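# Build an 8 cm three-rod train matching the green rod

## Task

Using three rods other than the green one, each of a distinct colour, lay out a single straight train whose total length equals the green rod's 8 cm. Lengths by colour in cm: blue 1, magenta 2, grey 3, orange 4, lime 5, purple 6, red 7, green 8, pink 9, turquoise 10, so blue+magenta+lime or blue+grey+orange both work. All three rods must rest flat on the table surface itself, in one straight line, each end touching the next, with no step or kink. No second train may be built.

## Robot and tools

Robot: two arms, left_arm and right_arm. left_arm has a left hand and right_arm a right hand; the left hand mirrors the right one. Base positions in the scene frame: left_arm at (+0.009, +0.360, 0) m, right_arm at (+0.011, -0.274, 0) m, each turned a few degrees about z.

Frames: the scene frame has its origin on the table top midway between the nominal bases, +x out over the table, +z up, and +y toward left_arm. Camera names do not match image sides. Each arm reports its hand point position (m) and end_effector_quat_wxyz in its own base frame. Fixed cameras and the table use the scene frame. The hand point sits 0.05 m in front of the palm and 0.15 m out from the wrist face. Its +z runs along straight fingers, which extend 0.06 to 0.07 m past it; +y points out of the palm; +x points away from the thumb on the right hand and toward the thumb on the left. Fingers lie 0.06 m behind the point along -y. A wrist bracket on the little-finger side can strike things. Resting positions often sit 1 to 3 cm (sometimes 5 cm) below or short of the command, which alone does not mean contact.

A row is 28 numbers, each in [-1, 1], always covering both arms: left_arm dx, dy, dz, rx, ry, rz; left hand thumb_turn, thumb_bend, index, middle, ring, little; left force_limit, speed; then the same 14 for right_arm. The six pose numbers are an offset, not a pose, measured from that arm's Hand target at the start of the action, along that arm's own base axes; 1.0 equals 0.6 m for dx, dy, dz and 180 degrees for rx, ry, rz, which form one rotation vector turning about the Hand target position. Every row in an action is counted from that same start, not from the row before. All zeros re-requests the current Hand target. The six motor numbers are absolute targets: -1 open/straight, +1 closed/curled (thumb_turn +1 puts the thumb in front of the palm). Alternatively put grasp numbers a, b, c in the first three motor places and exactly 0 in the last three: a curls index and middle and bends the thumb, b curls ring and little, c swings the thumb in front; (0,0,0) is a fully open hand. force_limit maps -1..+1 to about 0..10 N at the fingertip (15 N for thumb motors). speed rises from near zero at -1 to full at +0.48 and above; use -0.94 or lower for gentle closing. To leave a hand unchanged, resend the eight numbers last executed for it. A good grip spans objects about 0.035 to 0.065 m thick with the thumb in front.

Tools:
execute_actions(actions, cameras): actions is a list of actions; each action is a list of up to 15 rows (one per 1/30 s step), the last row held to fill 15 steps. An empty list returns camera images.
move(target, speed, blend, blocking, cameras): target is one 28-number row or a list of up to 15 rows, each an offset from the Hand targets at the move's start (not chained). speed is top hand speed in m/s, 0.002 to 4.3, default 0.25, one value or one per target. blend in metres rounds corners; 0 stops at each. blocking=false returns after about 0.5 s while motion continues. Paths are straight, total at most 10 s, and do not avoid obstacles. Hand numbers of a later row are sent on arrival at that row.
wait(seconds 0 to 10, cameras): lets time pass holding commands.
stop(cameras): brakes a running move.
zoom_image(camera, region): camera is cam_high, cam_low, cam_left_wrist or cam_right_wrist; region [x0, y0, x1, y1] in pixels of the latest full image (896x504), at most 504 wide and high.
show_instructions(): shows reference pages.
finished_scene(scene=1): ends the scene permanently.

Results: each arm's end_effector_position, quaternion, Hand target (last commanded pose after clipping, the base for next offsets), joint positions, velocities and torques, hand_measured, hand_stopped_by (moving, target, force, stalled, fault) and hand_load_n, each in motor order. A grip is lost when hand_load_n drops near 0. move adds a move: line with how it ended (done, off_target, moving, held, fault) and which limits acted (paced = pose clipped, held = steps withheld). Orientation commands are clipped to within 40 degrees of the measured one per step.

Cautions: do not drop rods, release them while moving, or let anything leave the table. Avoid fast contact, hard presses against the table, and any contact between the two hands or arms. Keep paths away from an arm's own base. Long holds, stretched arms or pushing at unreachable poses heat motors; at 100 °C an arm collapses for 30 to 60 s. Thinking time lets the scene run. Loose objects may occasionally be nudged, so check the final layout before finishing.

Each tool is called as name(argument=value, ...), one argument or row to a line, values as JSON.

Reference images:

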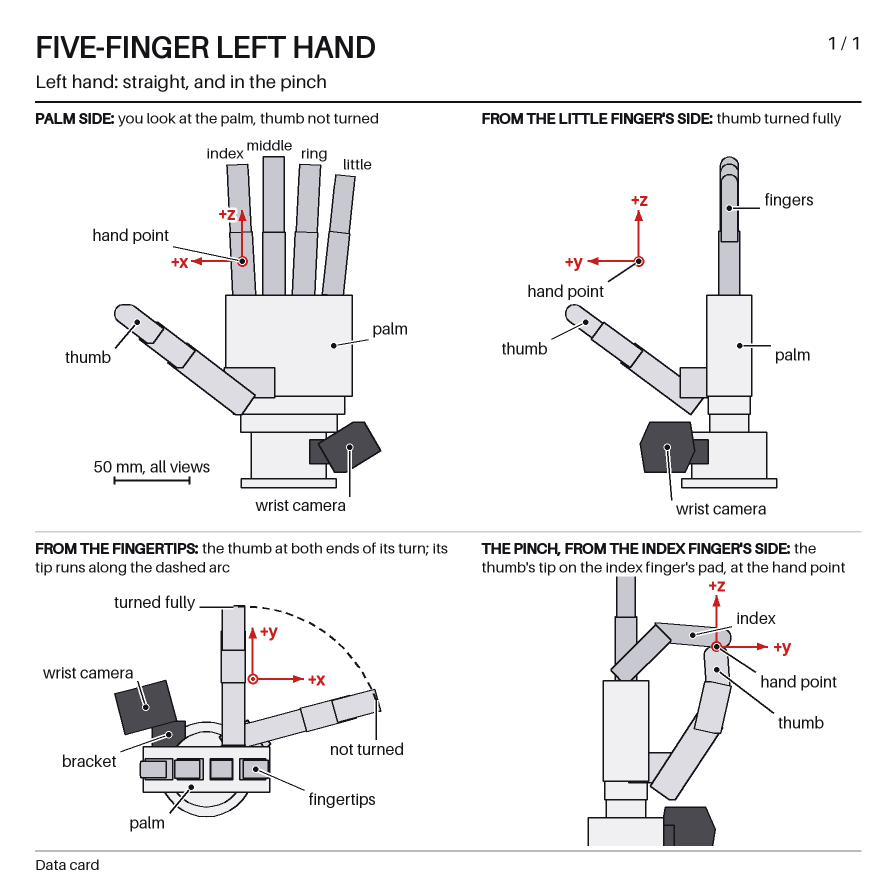

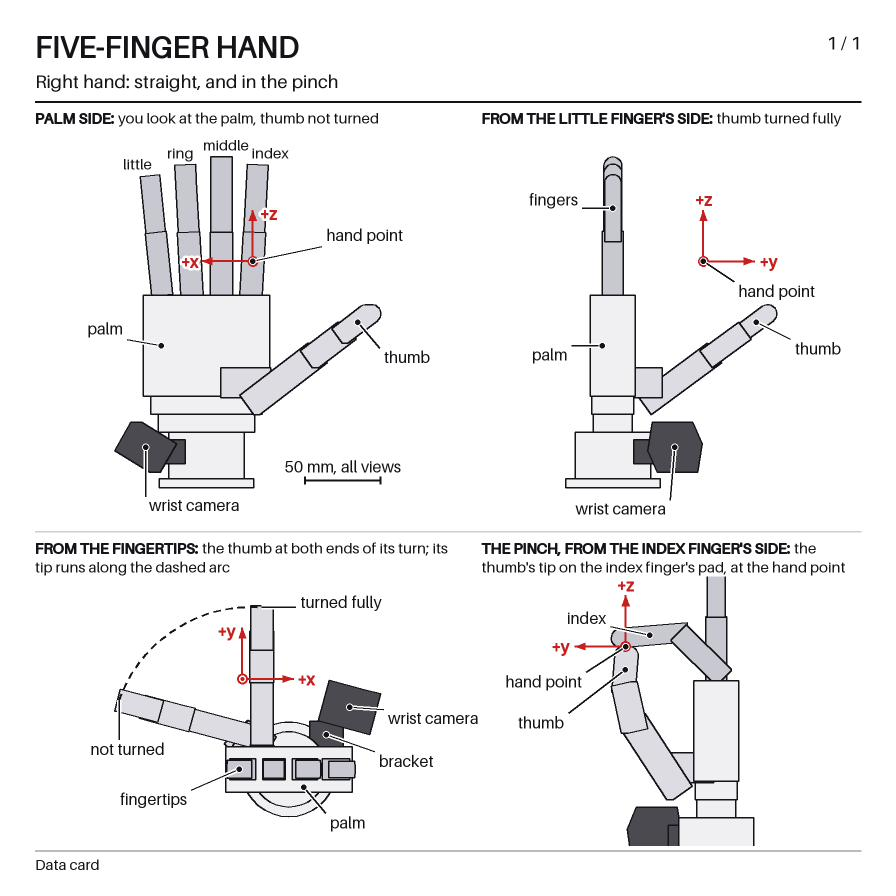

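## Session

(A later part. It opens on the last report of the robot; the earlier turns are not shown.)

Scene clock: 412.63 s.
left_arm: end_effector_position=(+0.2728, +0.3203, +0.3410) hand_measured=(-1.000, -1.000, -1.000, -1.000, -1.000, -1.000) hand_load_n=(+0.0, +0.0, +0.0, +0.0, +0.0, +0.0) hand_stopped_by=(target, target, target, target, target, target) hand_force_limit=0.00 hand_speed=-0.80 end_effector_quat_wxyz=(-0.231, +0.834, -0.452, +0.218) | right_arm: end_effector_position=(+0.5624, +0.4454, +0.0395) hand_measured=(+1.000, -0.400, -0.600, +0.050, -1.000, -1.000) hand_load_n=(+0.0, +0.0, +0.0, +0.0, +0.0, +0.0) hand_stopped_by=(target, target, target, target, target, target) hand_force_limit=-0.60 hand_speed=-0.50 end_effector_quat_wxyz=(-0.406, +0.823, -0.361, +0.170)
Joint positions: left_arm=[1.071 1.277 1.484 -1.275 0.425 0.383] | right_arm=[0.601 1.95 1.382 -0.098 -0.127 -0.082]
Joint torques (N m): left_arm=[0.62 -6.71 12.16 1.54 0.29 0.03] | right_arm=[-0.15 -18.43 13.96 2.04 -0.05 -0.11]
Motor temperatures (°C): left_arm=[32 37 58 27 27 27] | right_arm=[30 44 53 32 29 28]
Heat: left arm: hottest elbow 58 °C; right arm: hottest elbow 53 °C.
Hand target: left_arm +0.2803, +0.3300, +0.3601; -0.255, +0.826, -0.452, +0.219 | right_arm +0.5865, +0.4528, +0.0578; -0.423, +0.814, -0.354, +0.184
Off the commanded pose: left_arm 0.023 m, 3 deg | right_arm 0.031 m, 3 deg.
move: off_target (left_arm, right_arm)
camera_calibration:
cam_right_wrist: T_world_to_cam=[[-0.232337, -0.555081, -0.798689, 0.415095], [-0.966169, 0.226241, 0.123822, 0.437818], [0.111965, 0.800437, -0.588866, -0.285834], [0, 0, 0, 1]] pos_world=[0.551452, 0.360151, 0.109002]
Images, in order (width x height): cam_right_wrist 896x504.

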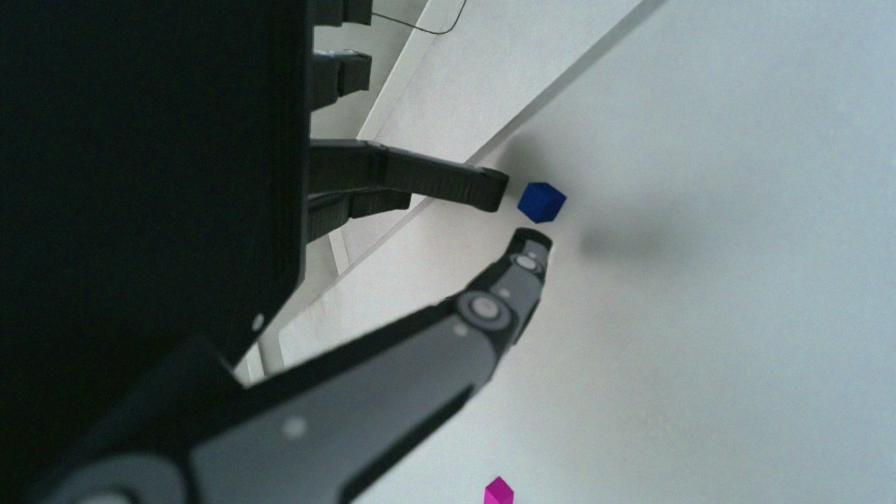

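move(
  target=[0,0,0,0,0,0, 0, 0, 0, 0, 0, 0, 0, -0.8, 0.0117, 0.0017, -0.015, 0, 0, 0, 1, -0.4, -0.6, 0.08, -1, -1, -0.6, -0.5],
  speed=0.05,
  cameras=["cam_right_wrist", "cam_low"],
)

zoom_image(
  camera="cam_right_wrist",
  region=[440, 120, 620, 300],
)

zoom_image(
  camera="cam_low",
  region=[400, 230, 500, 310],
)

Scene clock: 424.63 s.
left_arm: end_effector_position=(+0.2728, +0.3203, +0.3410) hand_measured=(-1.000, -1.000, -1.000, -1.000, -1.000, -1.000) hand_load_n=(-0.5, +0.0, +0.0, +0.0, +0.0, +0.0) hand_stopped_by=(target, target, target, target, target, target) hand_force_limit=0.00 hand_speed=-0.80 end_effector_quat_wxyz=(-0.231, +0.834, -0.452, +0.218) | right_arm: end_effector_position=(+0.5691, +0.4457, +0.0337) hand_measured=(+1.000, -0.400, -0.600, +0.080, -1.000, -1.000) hand_load_n=(+0.0, +0.0, +0.0, +0.0, +0.0, +0.0) hand_stopped_by=(target, target, target, target, target, target) hand_force_limit=-0.60 hand_speed=-0.50 end_effector_quat_wxyz=(-0.405, +0.823, -0.361, +0.169)
Joint positions: left_arm=[1.071 1.277 1.484 -1.275 0.425 0.383] | right_arm=[0.595 1.971 1.4 -0.097 -0.131 -0.085]
Joint torques (N m): left_arm=[0.38 -6.65 12.16 1.39 0.3 0.03] | right_arm=[-0.09 -18.32 13.83 2.39 -0.03 -0.11]
Motor temperatures (°C): left_arm=[32 37 58 27 27 27] | right_arm=[30 46 55 32 29 28]
Heat: left arm: hottest elbow 58 °C; right arm: hottest elbow 55 °C.
Hand target: left_arm +0.2803, +0.3300, +0.3601; -0.255, +0.826, -0.452, +0.219 | right_arm +0.5935, +0.4538, +0.0487; -0.423, +0.814, -0.354, +0.184
Off the commanded pose: left_arm 0.023 m, 3 deg | right_arm 0.030 m, 3 deg.
move: off_target (left_arm, right_arm)
camera_calibration:
cam_right_wrist: T_world_to_cam=[[-0.234345, -0.555444, -0.79785, 0.413504], [-0.965742, 0.22711, 0.12555, 0.444275], [0.111463, 0.799939, -0.589638, -0.289735], [0, 0, 0, 1]] pos_world=[0.558253, 0.360549, 0.103297]
Images, in order (width x height): cam_low 896x504, cam_right_wrist 896x504.

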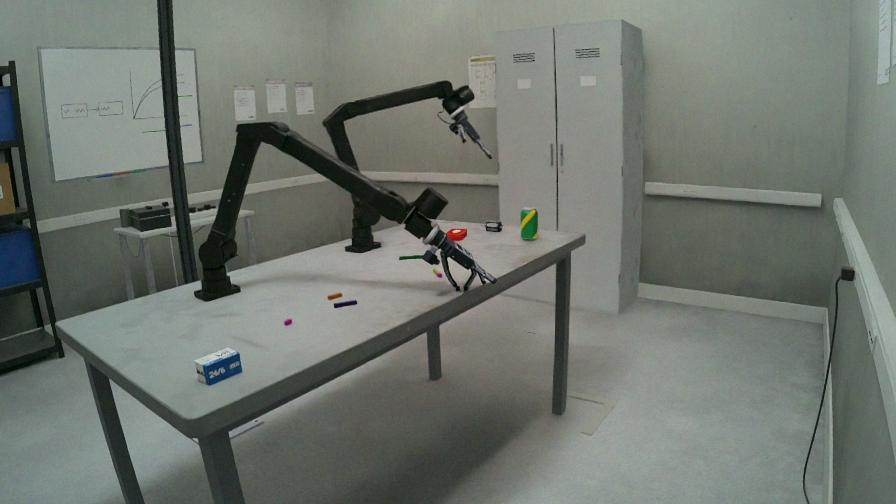

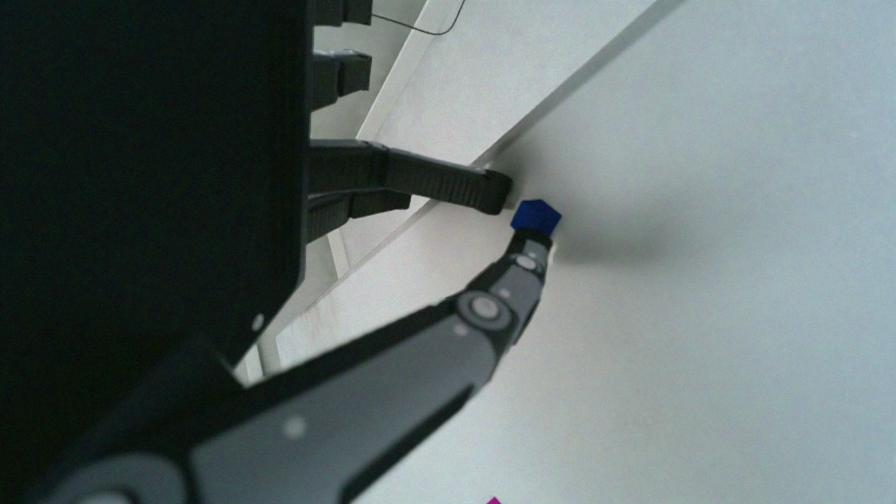

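Scaled by 2.800 from the camera's 896x504 image, which has a finer 1280x720 frame.

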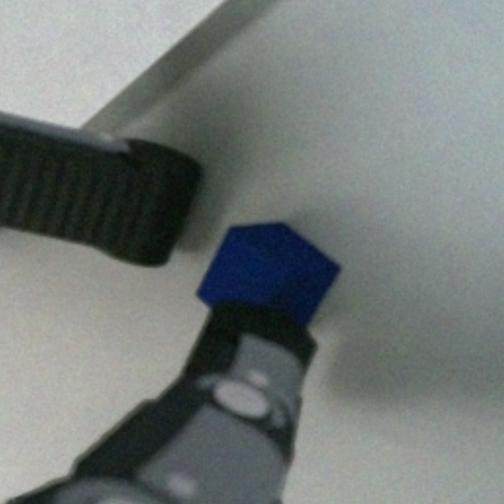

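Scaled by 5.040 from the camera's 896x504 image, which has a finer 1280x720 frame.

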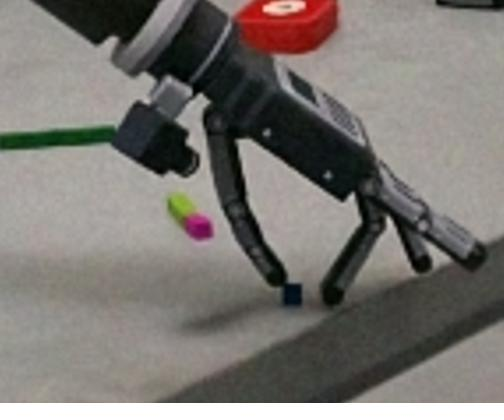

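move(
  target=[0,0,0,0,0,0, 0, 0, 0, 0, 0, 0, 0, -0.8, 0.002, 0, -0.018, 0, 0, 0, 1, -0.4, -0.6, 0.08, -1, -1, -0.6, -0.5],
  speed=0.05,
  cameras=["cam_right_wrist", "cam_low"],
)

zoom_image(
  camera="cam_right_wrist",
  region=[440, 120, 620, 300],
)

zoom_image(
  camera="cam_low",
  region=[400, 230, 500, 310],
)

Scene clock: 428.20 s.
left_arm: end_effector_position=(+0.2728, +0.3203, +0.3410) hand_measured=(-1.000, -1.000, -1.000, -1.000, -1.000, -1.000) hand_load_n=(-0.5, +0.0, +0.0, -0.5, +0.0, +0.0) hand_stopped_by=(target, target, target, target, target, target) hand_force_limit=0.00 hand_speed=-0.80 end_effector_quat_wxyz=(-0.231, +0.834, -0.452, +0.218) | right_arm: end_effector_position=(+0.5725, +0.4480, +0.0333) hand_measured=(+1.000, -0.400, -0.600, +0.080, -1.000, -1.000) hand_load_n=(+0.0, -0.5, +0.0, +0.0, +0.0, +0.0) hand_stopped_by=(target, target, target, target, target, target) hand_force_limit=-0.60 hand_speed=-0.50 end_effector_quat_wxyz=(-0.412, +0.820, -0.359, +0.173)
Joint positions: left_arm=[1.071 1.277 1.484 -1.275 0.425 0.383] | right_arm=[0.594 1.977 1.4 -0.074 -0.132 -0.086]
Joint torques (N m): left_arm=[0.09 -6.89 12.23 1.4 0.3 0.08] | right_arm=[-0.15 -17.44 13.46 2.36 -0.01 -0.12]
Motor temperatures (°C): left_arm=[32 37 58 27 27 27] | right_arm=[30 45 55 32 29 28]
Heat: left arm: hottest elbow 58 °C; right arm: hottest elbow 55 °C.
Hand target: left_arm +0.2803, +0.3300, +0.3601; -0.255, +0.826, -0.452, +0.219 | right_arm +0.5949, +0.4537, +0.0380; -0.423, +0.813, -0.354, +0.184
Off the commanded pose: left_arm 0.023 m, 3 deg | right_arm 0.023 m, 2 deg.
move: off_target (left_arm, right_arm)
camera_calibration:
cam_right_wrist: T_world_to_cam=[[-0.223077, -0.547873, -0.80627, 0.405641], [-0.967575, 0.224972, 0.114834, 0.449409], [0.118474, 0.805743, -0.580294, -0.299138], [0, 0, 0, 1]] pos_world=[0.560766, 0.362164, 0.101861]
Images, in order (width x height): cam_low 896x504, cam_right_wrist 896x504.

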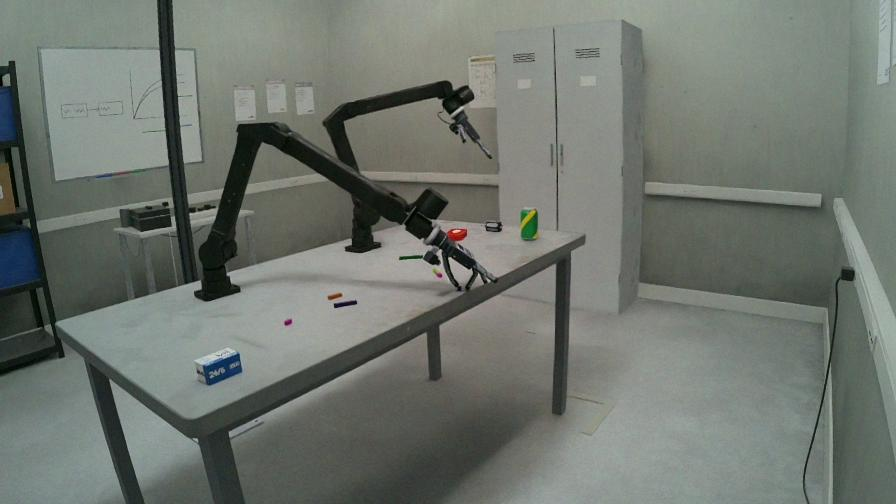

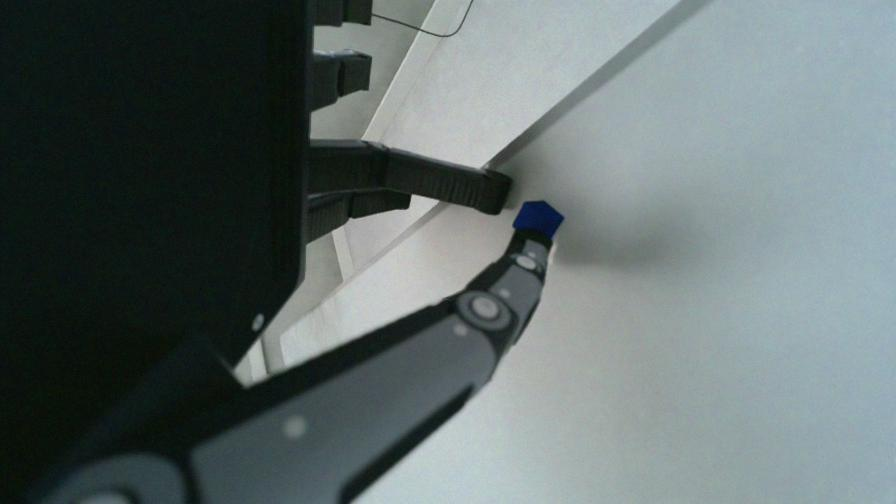

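Scaled by 2.800 from the camera's 896x504 image, which has a finer 1280x720 frame.

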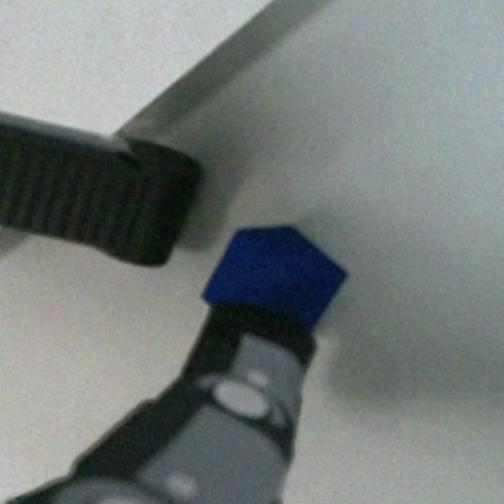

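Scaled by 5.040 from the camera's 896x504 image, which has a finer 1280x720 frame.

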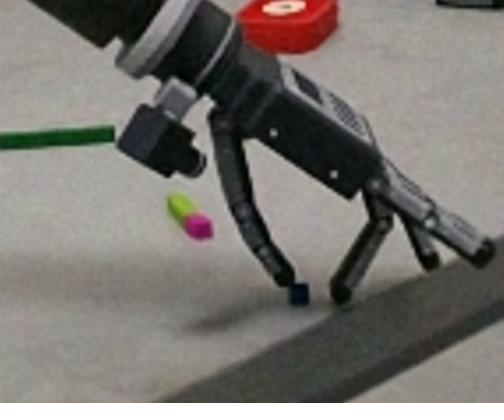

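move(
  target=[0,0,0,0,0,0, 0, 0, 0, 0, 0, 0, 0, -0.8, -0.008, -0.008, -0.024, 0, 0, 0, 1, -0.4, -0.6, 0.08, -1, -1, -0.6, -0.5],
  speed=0.05,
  cameras=["cam_right_wrist", "cam_low"],
)

zoom_image(
  camera="cam_right_wrist",
  region=[440, 120, 620, 300],
)

zoom_image(
  camera="cam_low",
  region=[400, 230, 500, 310],
)

Scene clock: 433.90 s.
left_arm: end_effector_position=(+0.2728, +0.3203, +0.3410) hand_measured=(-1.000, -1.000, -1.000, -1.000, -1.000, -1.000) hand_load_n=(+0.0, +0.0, +0.0, +0.0, +0.0, +0.0) hand_stopped_by=(target, target, target, target, target, target) hand_force_limit=0.00 hand_speed=-0.80 end_effector_quat_wxyz=(-0.231, +0.834, -0.452, +0.218) | right_arm: end_effector_position=(+0.5789, +0.4515, +0.0340) hand_measured=(+1.000, -0.400, -0.600, +0.080, -1.000, -1.000) hand_load_n=(+0.0, -0.5, +0.0, +0.0, +0.0, +0.0) hand_stopped_by=(target, target, target, target, target, target) hand_force_limit=-0.60 hand_speed=-0.50 end_effector_quat_wxyz=(-0.423, +0.814, -0.355, +0.180)
Joint positions: left_arm=[1.071 1.277 1.484 -1.275 0.425 0.383] | right_arm=[0.593 1.986 1.4 -0.035 -0.135 -0.086]
Joint torques (N m): left_arm=[0.32 -6.83 12.26 1.37 0.3 0.03] | right_arm=[-0.21 -17.61 10.54 2.44 -0.01 -0.13]
Motor temperatures (°C): left_arm=[32 37 58 27 27 27] | right_arm=[30 46 55 32 29 28]
Heat: left arm: hottest elbow 58 °C; right arm: hottest elbow 55 °C.
Hand target: left_arm +0.2803, +0.3300, +0.3601; -0.255, +0.826, -0.452, +0.219 | right_arm +0.5899, +0.4491, +0.0236; -0.423, +0.814, -0.354, +0.184
Off the commanded pose: left_arm 0.023 m, 3 deg | right_arm 0.016 m, 1 deg.
move: off_target (left_arm, right_arm)
camera_calibration:
cam_right_wrist: T_world_to_cam=[[-0.20298, -0.533098, -0.821344, 0.391806], [-0.970219, 0.222736, 0.0952038, 0.457982], [0.13219, 0.816208, -0.562433, -0.315638], [0, 0, 0, 1]] pos_world=[0.565596, 0.364488, 0.10068]
Images, in order (width x height): cam_low 896x504, cam_right_wrist 896x504.

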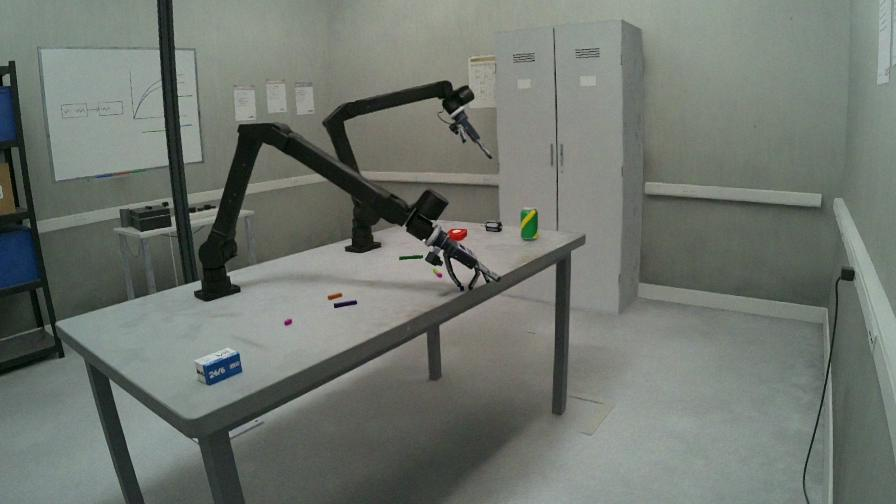

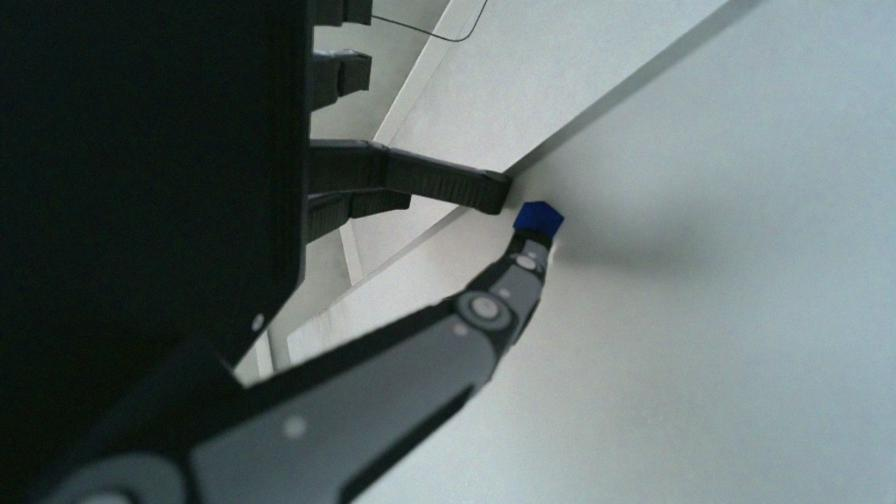

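Scaled by 2.800 from the camera's 896x504 image, which has a finer 1280x720 frame.

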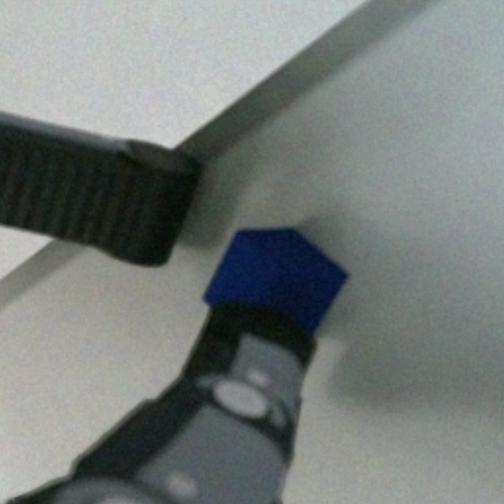

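Scaled by 5.040 from the camera's 896x504 image, which has a finer 1280x720 frame.

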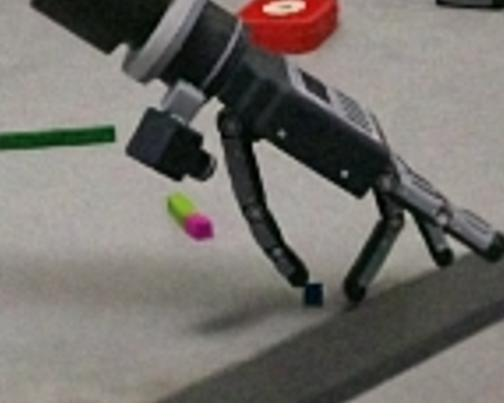

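move(
  target=[0,0,0,0,0,0, 0, 0, 0, 0, 0, 0, 0, -0.8, -0.02, -0.018, -0.012, 0, 0, 0, 1, -0.4, -0.6, 0.08, -1, -1, -0.6, -0.5],
  speed=0.05,
  cameras=["cam_right_wrist", "cam_low"],
)

zoom_image(
  camera="cam_right_wrist",
  region=[440, 120, 620, 300],
)

zoom_image(
  camera="cam_low",
  region=[400, 230, 500, 310],
)

Scene clock: 440.43 s.
left_arm: end_effector_position=(+0.2728, +0.3203, +0.3410) hand_measured=(-1.000, -1.000, -1.000, -1.000, -1.000, -1.000) hand_load_n=(+0.0, +0.0, +0.0, +0.0, +0.0, +0.0) hand_stopped_by=(target, target, target, target, target, target) hand_force_limit=0.00 hand_speed=-0.80 end_effector_quat_wxyz=(-0.231, +0.834, -0.452, +0.218) | right_arm: end_effector_position=(+0.5788, +0.4497, +0.0301) hand_measured=(+1.000, -0.400, -0.600, +0.080, -1.000, -1.000) hand_load_n=(+0.0, +0.0, +0.0, -2.0, +0.0, +0.0) hand_stopped_by=(target, target, target, target, target, target) hand_force_limit=-0.60 hand_speed=-0.50 end_effector_quat_wxyz=(-0.433, +0.809, -0.352, +0.185)
Joint positions: left_arm=[1.071 1.277 1.484 -1.275 0.425 0.383] | right_arm=[0.59 1.986 1.372 0.016 -0.139 -0.087]
Joint torques (N m): left_arm=[0.26 -7 12.19 1.46 0.31 0.04] | right_arm=[-0.21 -19.14 7.45 1.92 0.05 -0.13]
Motor temperatures (°C): left_arm=[32 37 58 27 27 27] | right_arm=[30 45 55 32 29 28]
Heat: left arm: hottest elbow 58 °C; right arm: hottest elbow 55 °C.
Hand target: left_arm +0.2803, +0.3300, +0.3601; -0.255, +0.826, -0.452, +0.219 | right_arm +0.5779, +0.4382, +0.0165; -0.423, +0.814, -0.354, +0.184
Off the commanded pose: left_arm 0.023 m, 3 deg | right_arm 0.018 m, 1 deg.
move: off_target (left_arm, right_arm)
camera_calibration:
cam_right_wrist: T_world_to_cam=[[-0.186125, -0.520884, -0.833089, 0.372681], [-0.972222, 0.220116, 0.0795836, 0.461467], [0.141922, 0.82476, -0.547384, -0.326228], [0, 0, 0, 1]] pos_world=[0.564312, 0.361607, 0.095179]
Images, in order (width x height): cam_low 896x504, cam_right_wrist 896x504.

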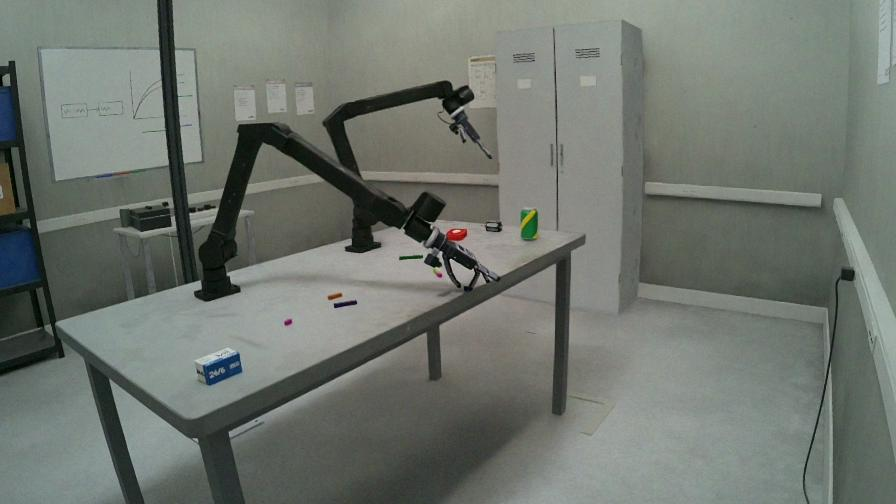

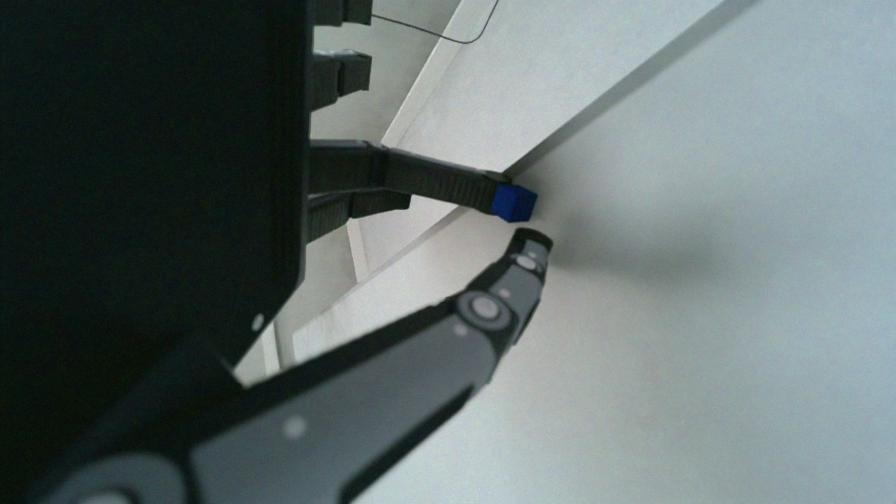

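Scaled by 2.800 from the camera's 896x504 image, which has a finer 1280x720 frame.

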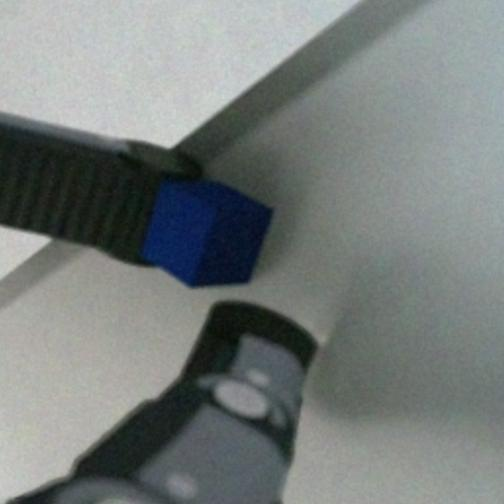

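Scaled by 5.040 from the camera's 896x504 image, which has a finer 1280x720 frame.

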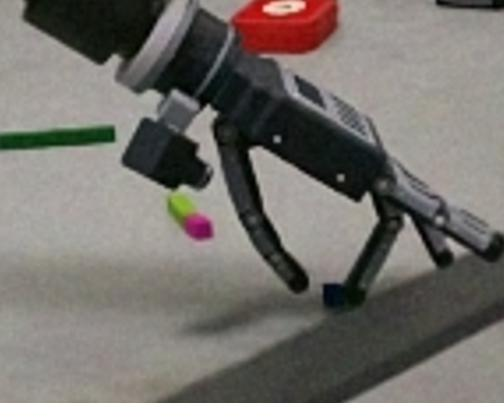

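move(
  target=[0,0,0,0,0,0, 0, 0, 0, 0, 0, 0, 0, -0.8, 0, 0, -0.002, 0, 0, 0, 1, -0.4, -0.6, 0.45, -1, -1, -0.65, -0.9],
  speed=0.05,
  cameras=["cam_right_wrist", "cam_low"],
)

zoom_image(
  camera="cam_right_wrist",
  region=[440, 120, 620, 300],
)

zoom_image(
  camera="cam_low",
  region=[400, 230, 500, 310],
)

Scene clock: 449.40 s.
left_arm: end_effector_position=(+0.2728, +0.3203, +0.3410) hand_measured=(-1.000, -1.000, -1.000, -1.000, -1.000, -1.000) hand_load_n=(-0.5, +0.0, +0.0, +0.0, +0.0, +0.0) hand_stopped_by=(target, target, target, target, target, target) hand_force_limit=0.00 hand_speed=-0.80 end_effector_quat_wxyz=(-0.231, +0.834, -0.452, +0.218) | right_arm: end_effector_position=(+0.5773, +0.4483, +0.0276) hand_measured=(+1.000, -0.400, -0.600, +0.208, -1.000, -1.000) hand_load_n=(+0.5, +2.0, +0.0, +3.5, +0.0, +0.0) hand_stopped_by=(target, target, target, force, target, target) hand_force_limit=-0.65 hand_speed=-0.90 end_effector_quat_wxyz=(-0.431, +0.810, -0.352, +0.184)
Joint positions: left_arm=[1.071 1.277 1.484 -1.275 0.425 0.383] | right_arm=[0.589 1.986 1.367 0.018 -0.139 -0.087]
Joint torques (N m): left_arm=[0.44 -7.06 12.21 1.46 0.3 0.05] | right_arm=[-0.32 -18.96 7.8 1.96 0.05 -0.13]
Motor temperatures (°C): left_arm=[32 37 58 27 27 27] | right_arm=[30 45 53 32 29 28]
Heat: left arm: hottest elbow 58 °C; right arm: hottest elbow 53 °C.
Hand target: left_arm +0.2803, +0.3300, +0.3601; -0.255, +0.826, -0.452, +0.219 | right_arm +0.5781, +0.4381, +0.0153; -0.423, +0.814, -0.354, +0.184
Off the commanded pose: left_arm 0.023 m, 3 deg | right_arm 0.016 m, 1 deg.
move: off_target (left_arm, right_arm)
camera_calibration:
cam_right_wrist: T_world_to_cam=[[-0.188662, -0.523225, -0.831049, 0.372046], [-0.971981, 0.220311, 0.0819486, 0.460214], [0.140212, 0.823224, -0.550129, -0.324493], [0, 0, 0, 1]] pos_world=[0.563008, 0.360404, 0.0929613]
Images, in order (width x height): cam_low 896x504, cam_right_wrist 896x504.

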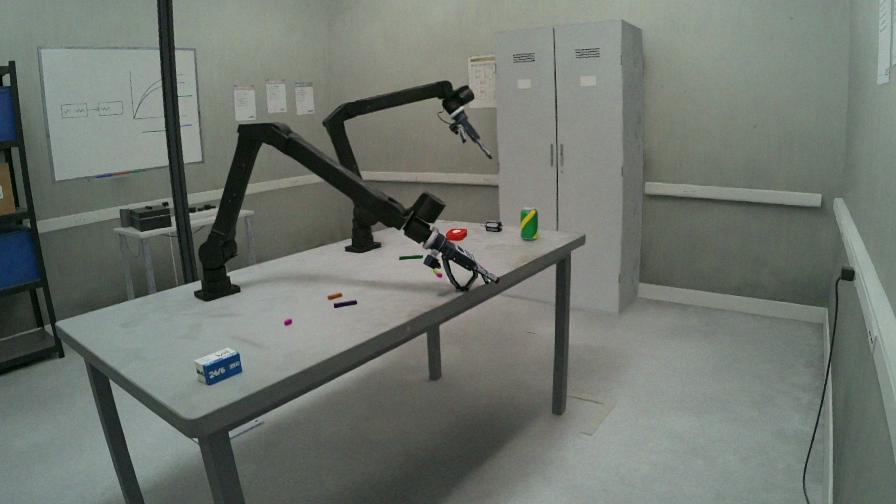

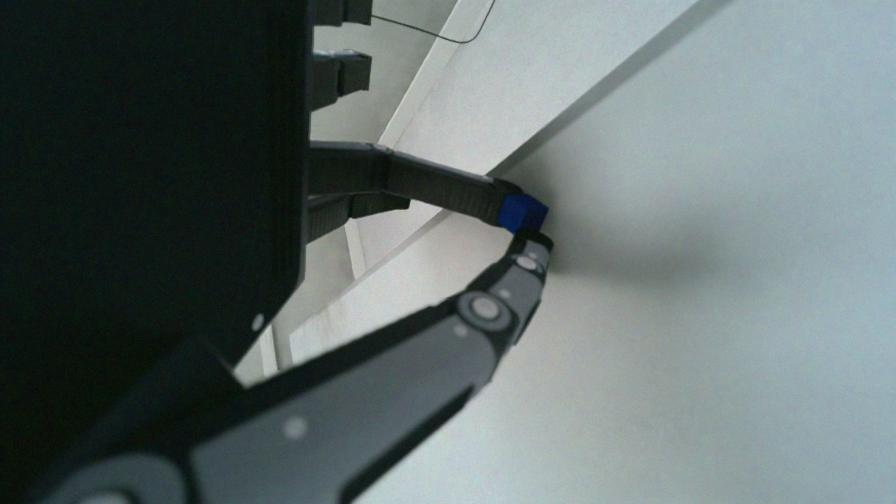

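Scaled by 2.800 from the camera's 896x504 image, which has a finer 1280x720 frame.

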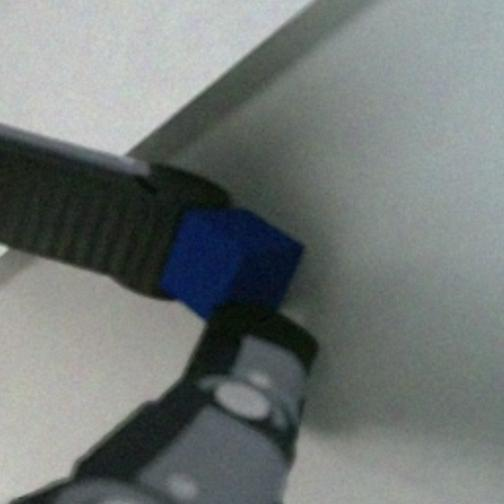

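Scaled by 5.040 from the camera's 896x504 image, which has a finer 1280x720 frame.

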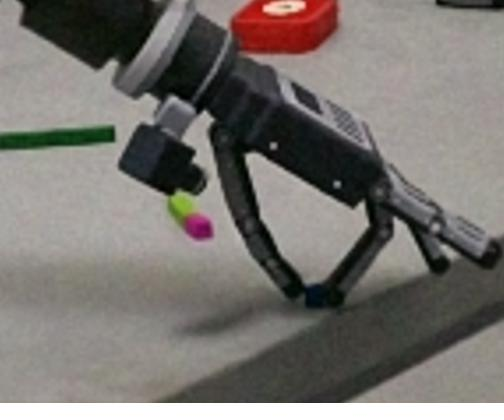

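move(
  target=[
    [0,0,0,0,0,0, 0, 0, 0, 0, 0, 0, 0, -0.8, -0.0135, 0.0033, 0.058, 0, 0, 0, 1, -0.4, -0.6, 0.45, -1, -1, -0.65, -0.9],
    [0,0,0,0,0,0, 0, 0, 0, 0, 0, 0, 0, -0.8, -0.162, 0.0998, 0.113, 0, 0, 0.061, 1, -0.4, -0.6, 0.45, -1, -1, -0.65, -0.9],
  ],
  speed=0.1,
  cameras=["cam_right_wrist", "cam_low"],
)

zoom_image(
  camera="cam_right_wrist",
  region=[440, 160, 600, 340],
)

zoom_image(
  camera="cam_low",
  region=[390, 220, 490, 310],
)

Scene clock: 459.70 s.
left_arm: end_effector_position=(+0.2728, +0.3203, +0.3410) hand_measured=(-1.000, -1.000, -1.000, -1.000, -1.000, -1.000) hand_load_n=(+0.0, +0.5, +0.0, +0.0, +0.0, +0.0) hand_stopped_by=(target, target, target, target, target, target) hand_force_limit=0.00 hand_speed=-0.80 end_effector_quat_wxyz=(-0.231, +0.834, -0.452, +0.218) | right_arm: end_effector_position=(+0.4832, +0.4960, +0.0678) hand_measured=(+1.000, -0.400, -0.600, +0.208, -1.000, -1.000) hand_load_n=(+0.5, +3.0, -0.5, +3.5, +0.0, +0.0) hand_stopped_by=(target, target, target, force, target, target) hand_force_limit=-0.65 hand_speed=-0.90 end_effector_quat_wxyz=(-0.432, +0.845, -0.284, +0.139)
Joint positions: left_arm=[1.071 1.277 1.484 -1.275 0.425 0.383] | right_arm=[0.716 1.855 1.303 -0.088 -0.177 -0.118]
Joint torques (N m): left_arm=[0.44 -6.59 12.15 1.47 0.29 0.05] | right_arm=[0.97 -20.07 9.42 1.47 -0.04 -0.11]
Motor temperatures (°C): left_arm=[32 37 59 27 27 27] | right_arm=[30 45 52 32 29 28]
Heat: left arm: hottest elbow 59 °C; right arm: hottest elbow 52 °C.
Hand target: left_arm +0.2803, +0.3300, +0.3601; -0.255, +0.826, -0.452, +0.219 | right_arm +0.4808, +0.4980, +0.0828; -0.438, +0.844, -0.275, +0.143
Off the commanded pose: left_arm 0.023 m, 3 deg | right_arm 0.016 m, 1 deg.
move: off_target (left_arm, right_arm)
camera_calibration:
cam_right_wrist: T_world_to_cam=[[-0.114038, -0.568046, -0.815058, 0.39775], [-0.993303, 0.0498788, 0.104214, 0.448262], [-0.0185443, 0.821484, -0.56993, -0.249581], [0, 0, 0, 1]] pos_world=[0.48599, 0.408609, 0.13523]
Images, in order (width x height): cam_low 896x504, cam_right_wrist 896x504.

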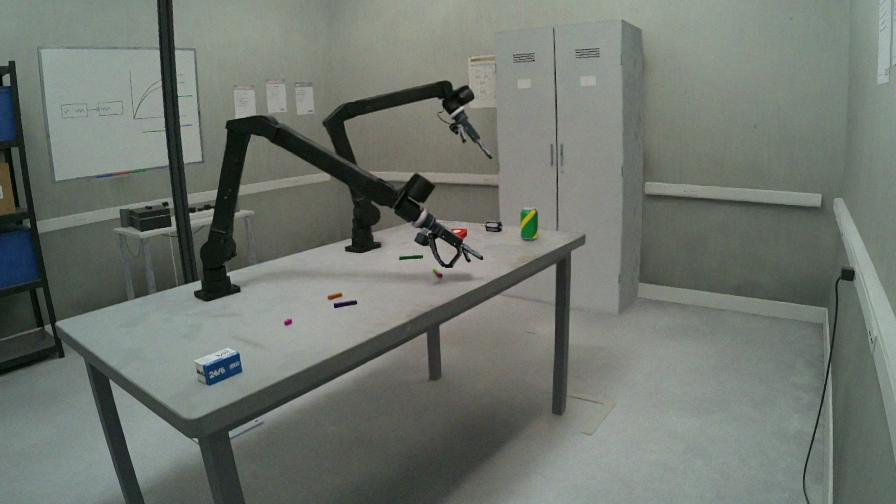

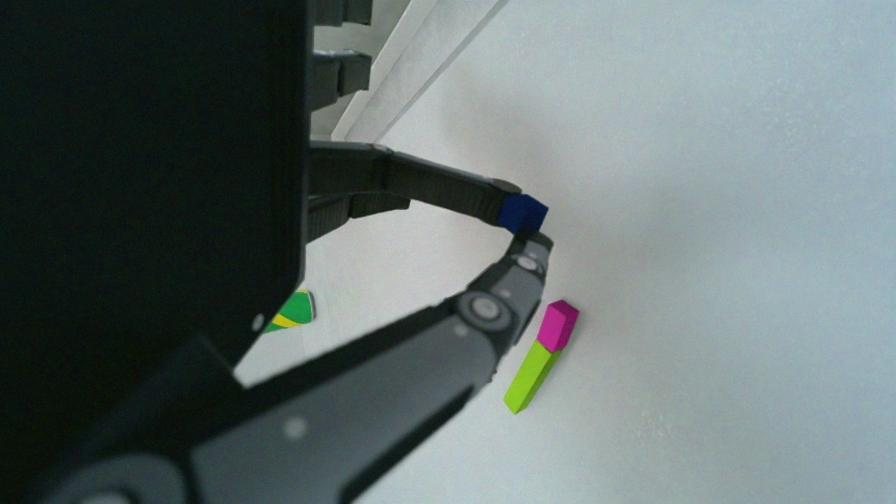

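Scaled by 2.800 from the camera's 896x504 image, which has a finer 1280x720 frame.

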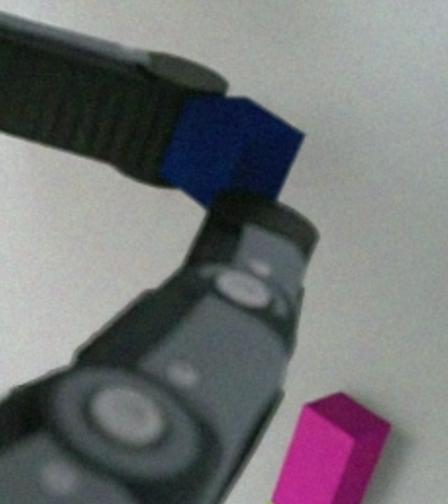

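Scaled by 5.040 from the camera's 896x504 image, which has a finer 1280x720 frame.

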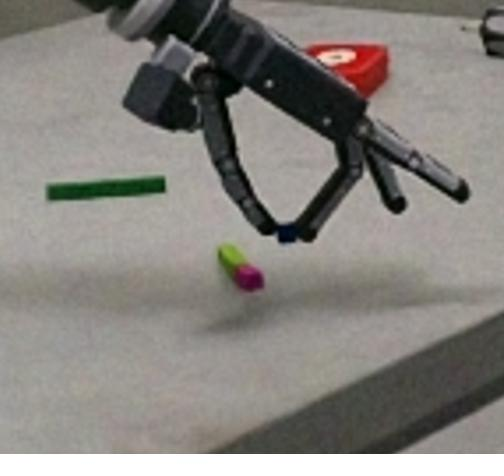

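zoom_image(
  camera="cam_right_wrist",
  region=[480, 290, 610, 420],
)

Scaled by 3.877 from the camera's 896x504 image, which has a finer 1280x720 frame.

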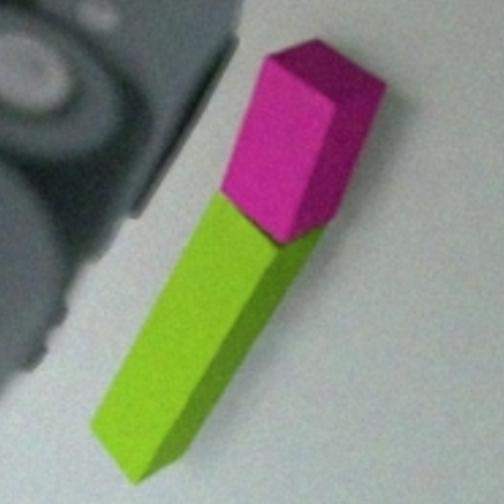

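move(
  target=[0,0,0,0,0,0, 0, 0, 0, 0, 0, 0, 0, -0.8, -0.0442, 0.0225, -0.03, 0, 0, 0, 1, -0.4, -0.6, 0.45, -1, -1, -0.65, -0.9],
  speed=0.1,
  cameras=["cam_right_wrist", "cam_low"],
)

zoom_image(
  camera="cam_right_wrist",
  region=[460, 170, 620, 350],
)

zoom_image(
  camera="cam_low",
  region=[390, 220, 490, 310],
)

Scene clock: 488.60 s.
left_arm: end_effector_position=(+0.2728, +0.3203, +0.3410) hand_measured=(-1.000, -1.000, -1.000, -1.000, -1.000, -1.000) hand_load_n=(+0.0, +0.0, +0.0, +0.0, +0.0, +0.0) hand_stopped_by=(target, target, target, target, target, target) hand_force_limit=0.00 hand_speed=-0.80 end_effector_quat_wxyz=(-0.231, +0.834, -0.452, +0.218) | right_arm: end_effector_position=(+0.4499, +0.5054, +0.0454) hand_measured=(+1.000, -0.400, -0.600, +0.208, -1.000, -1.000) hand_load_n=(+1.0, +3.0, +0.0, +3.5, +0.0, +0.0) hand_stopped_by=(target, target, target, force, target, target) hand_force_limit=-0.65 hand_speed=-0.90 end_effector_quat_wxyz=(-0.421, +0.854, -0.275, +0.134)
Joint positions: left_arm=[1.071 1.277 1.484 -1.275 0.425 0.383] | right_arm=[0.768 1.854 1.247 -0.057 -0.144 -0.11]
Joint torques (N m): left_arm=[0.38 -6.48 12.11 1.46 0.32 0.06] | right_arm=[0.73 -19.72 9.29 2.47 0.23 0.1]
Motor temperatures (°C): left_arm=[32 37 59 27 27 27] | right_arm=[30 46 53 32 29 28]
Heat: left arm: hottest elbow 59 °C; right arm: hottest elbow 53 °C.
Hand target: left_arm +0.2803, +0.3300, +0.3601; -0.255, +0.826, -0.452, +0.219 | right_arm +0.4542, +0.5115, +0.0649; -0.439, +0.844, -0.275, +0.143
Off the commanded pose: left_arm 0.023 m, 3 deg | right_arm 0.021 m, 3 deg.
move: off_target (left_arm, right_arm)
camera_calibration:
cam_right_wrist: T_world_to_cam=[[-0.109781, -0.592362, -0.798157, 0.390675], [-0.993133, 0.0327066, 0.112324, 0.425275], [-0.0404318, 0.805007, -0.591885, -0.251506], [0, 0, 0, 1]] pos_world=[0.455074, 0.419977, 0.115189]
Images, in order (width x height): cam_low 896x504, cam_right_wrist 896x504.

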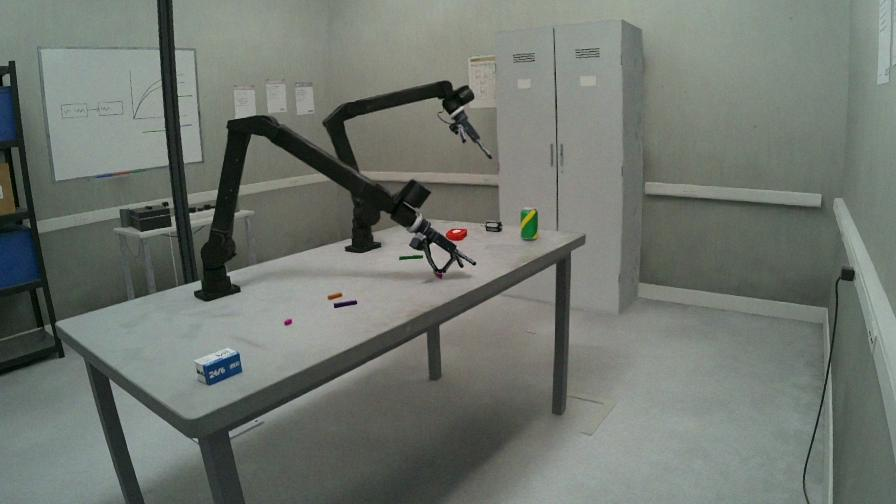

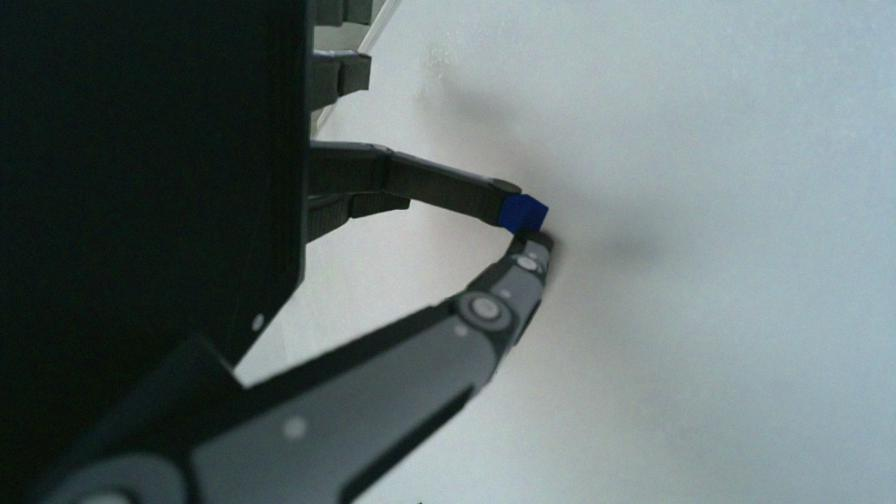

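Scaled by 2.800 from the camera's 896x504 image, which has a finer 1280x720 frame.

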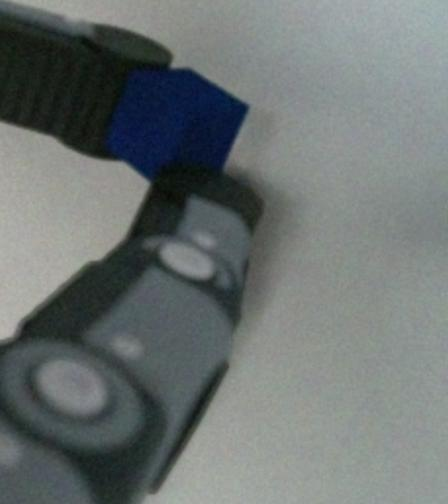

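Scaled by 5.040 from the camera's 896x504 image, which has a finer 1280x720 frame.

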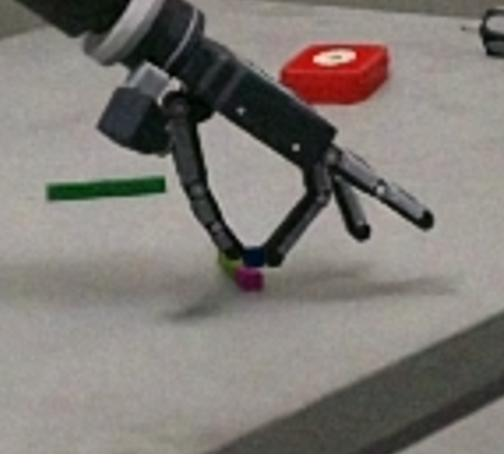

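move(
  target=[0,0,0,0,0,0, 0, 0, 0, 0, 0, 0, 0, -0.8, 0.023, 0.017, -0.005, 0, 0, 0, 1, -0.4, -0.6, 0.45, -1, -1, -0.65, -0.9],
  speed=0.1,
  cameras=["cam_low"],
)

zoom_image(
  camera="cam_low",
  region=[390, 220, 490, 310],
)

Scene clock: 493.57 s.
left_arm: end_effector_position=(+0.2728, +0.3203, +0.3410) hand_measured=(-1.000, -1.000, -1.000, -1.000, -1.000, -1.000) hand_load_n=(+0.0, +0.0, +0.0, +0.0, +0.0, +0.0) hand_stopped_by=(target, target, target, target, target, target) hand_force_limit=0.00 hand_speed=-0.80 end_effector_quat_wxyz=(-0.231, +0.834, -0.452, +0.218) | right_arm: end_effector_position=(+0.4499, +0.5054, +0.0454) hand_measured=(+1.000, -0.400, -0.600, +0.208, -1.000, -1.000) hand_load_n=(+0.5, +3.0, +0.0, +3.5, +0.0, +0.0) hand_stopped_by=(target, target, target, force, target, target) hand_force_limit=-0.65 hand_speed=-0.90 end_effector_quat_wxyz=(-0.421, +0.854, -0.275, +0.134)
Joint positions: left_arm=[1.071 1.277 1.484 -1.275 0.425 0.383] | right_arm=[0.768 1.854 1.247 -0.057 -0.144 -0.109]
Joint torques (N m): left_arm=[0.44 -6.95 12.12 1.43 0.31 0.05] | right_arm=[0.38 -16.56 13.81 2.04 0.11 0.07]
Motor temperatures (°C): left_arm=[32 37 59 27 27 27] | right_arm=[30 45 53 32 29 28]
Heat: left arm: hottest elbow 59 °C; right arm: hottest elbow 53 °C.
Hand target: left_arm +0.2803, +0.3300, +0.3601; -0.255, +0.826, -0.452, +0.219 | right_arm +0.4680, +0.5217, +0.0619; -0.439, +0.844, -0.275, +0.143
Off the commanded pose: left_arm 0.023 m, 3 deg | right_arm 0.029 m, 3 deg.
move: off_target (left_arm, right_arm)
Images, in order (width x height): cam_low 896x504.

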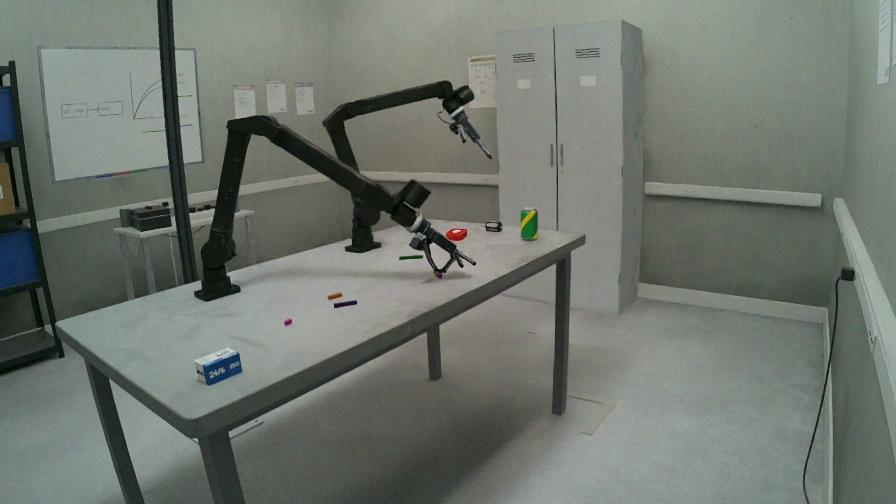

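Scaled by 5.040 from the camera's 896x504 image, which has a finer 1280x720 frame.

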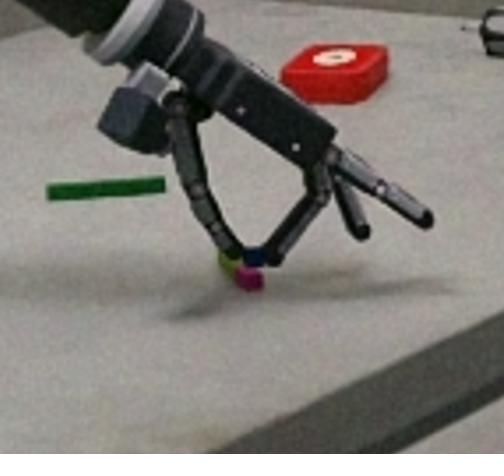

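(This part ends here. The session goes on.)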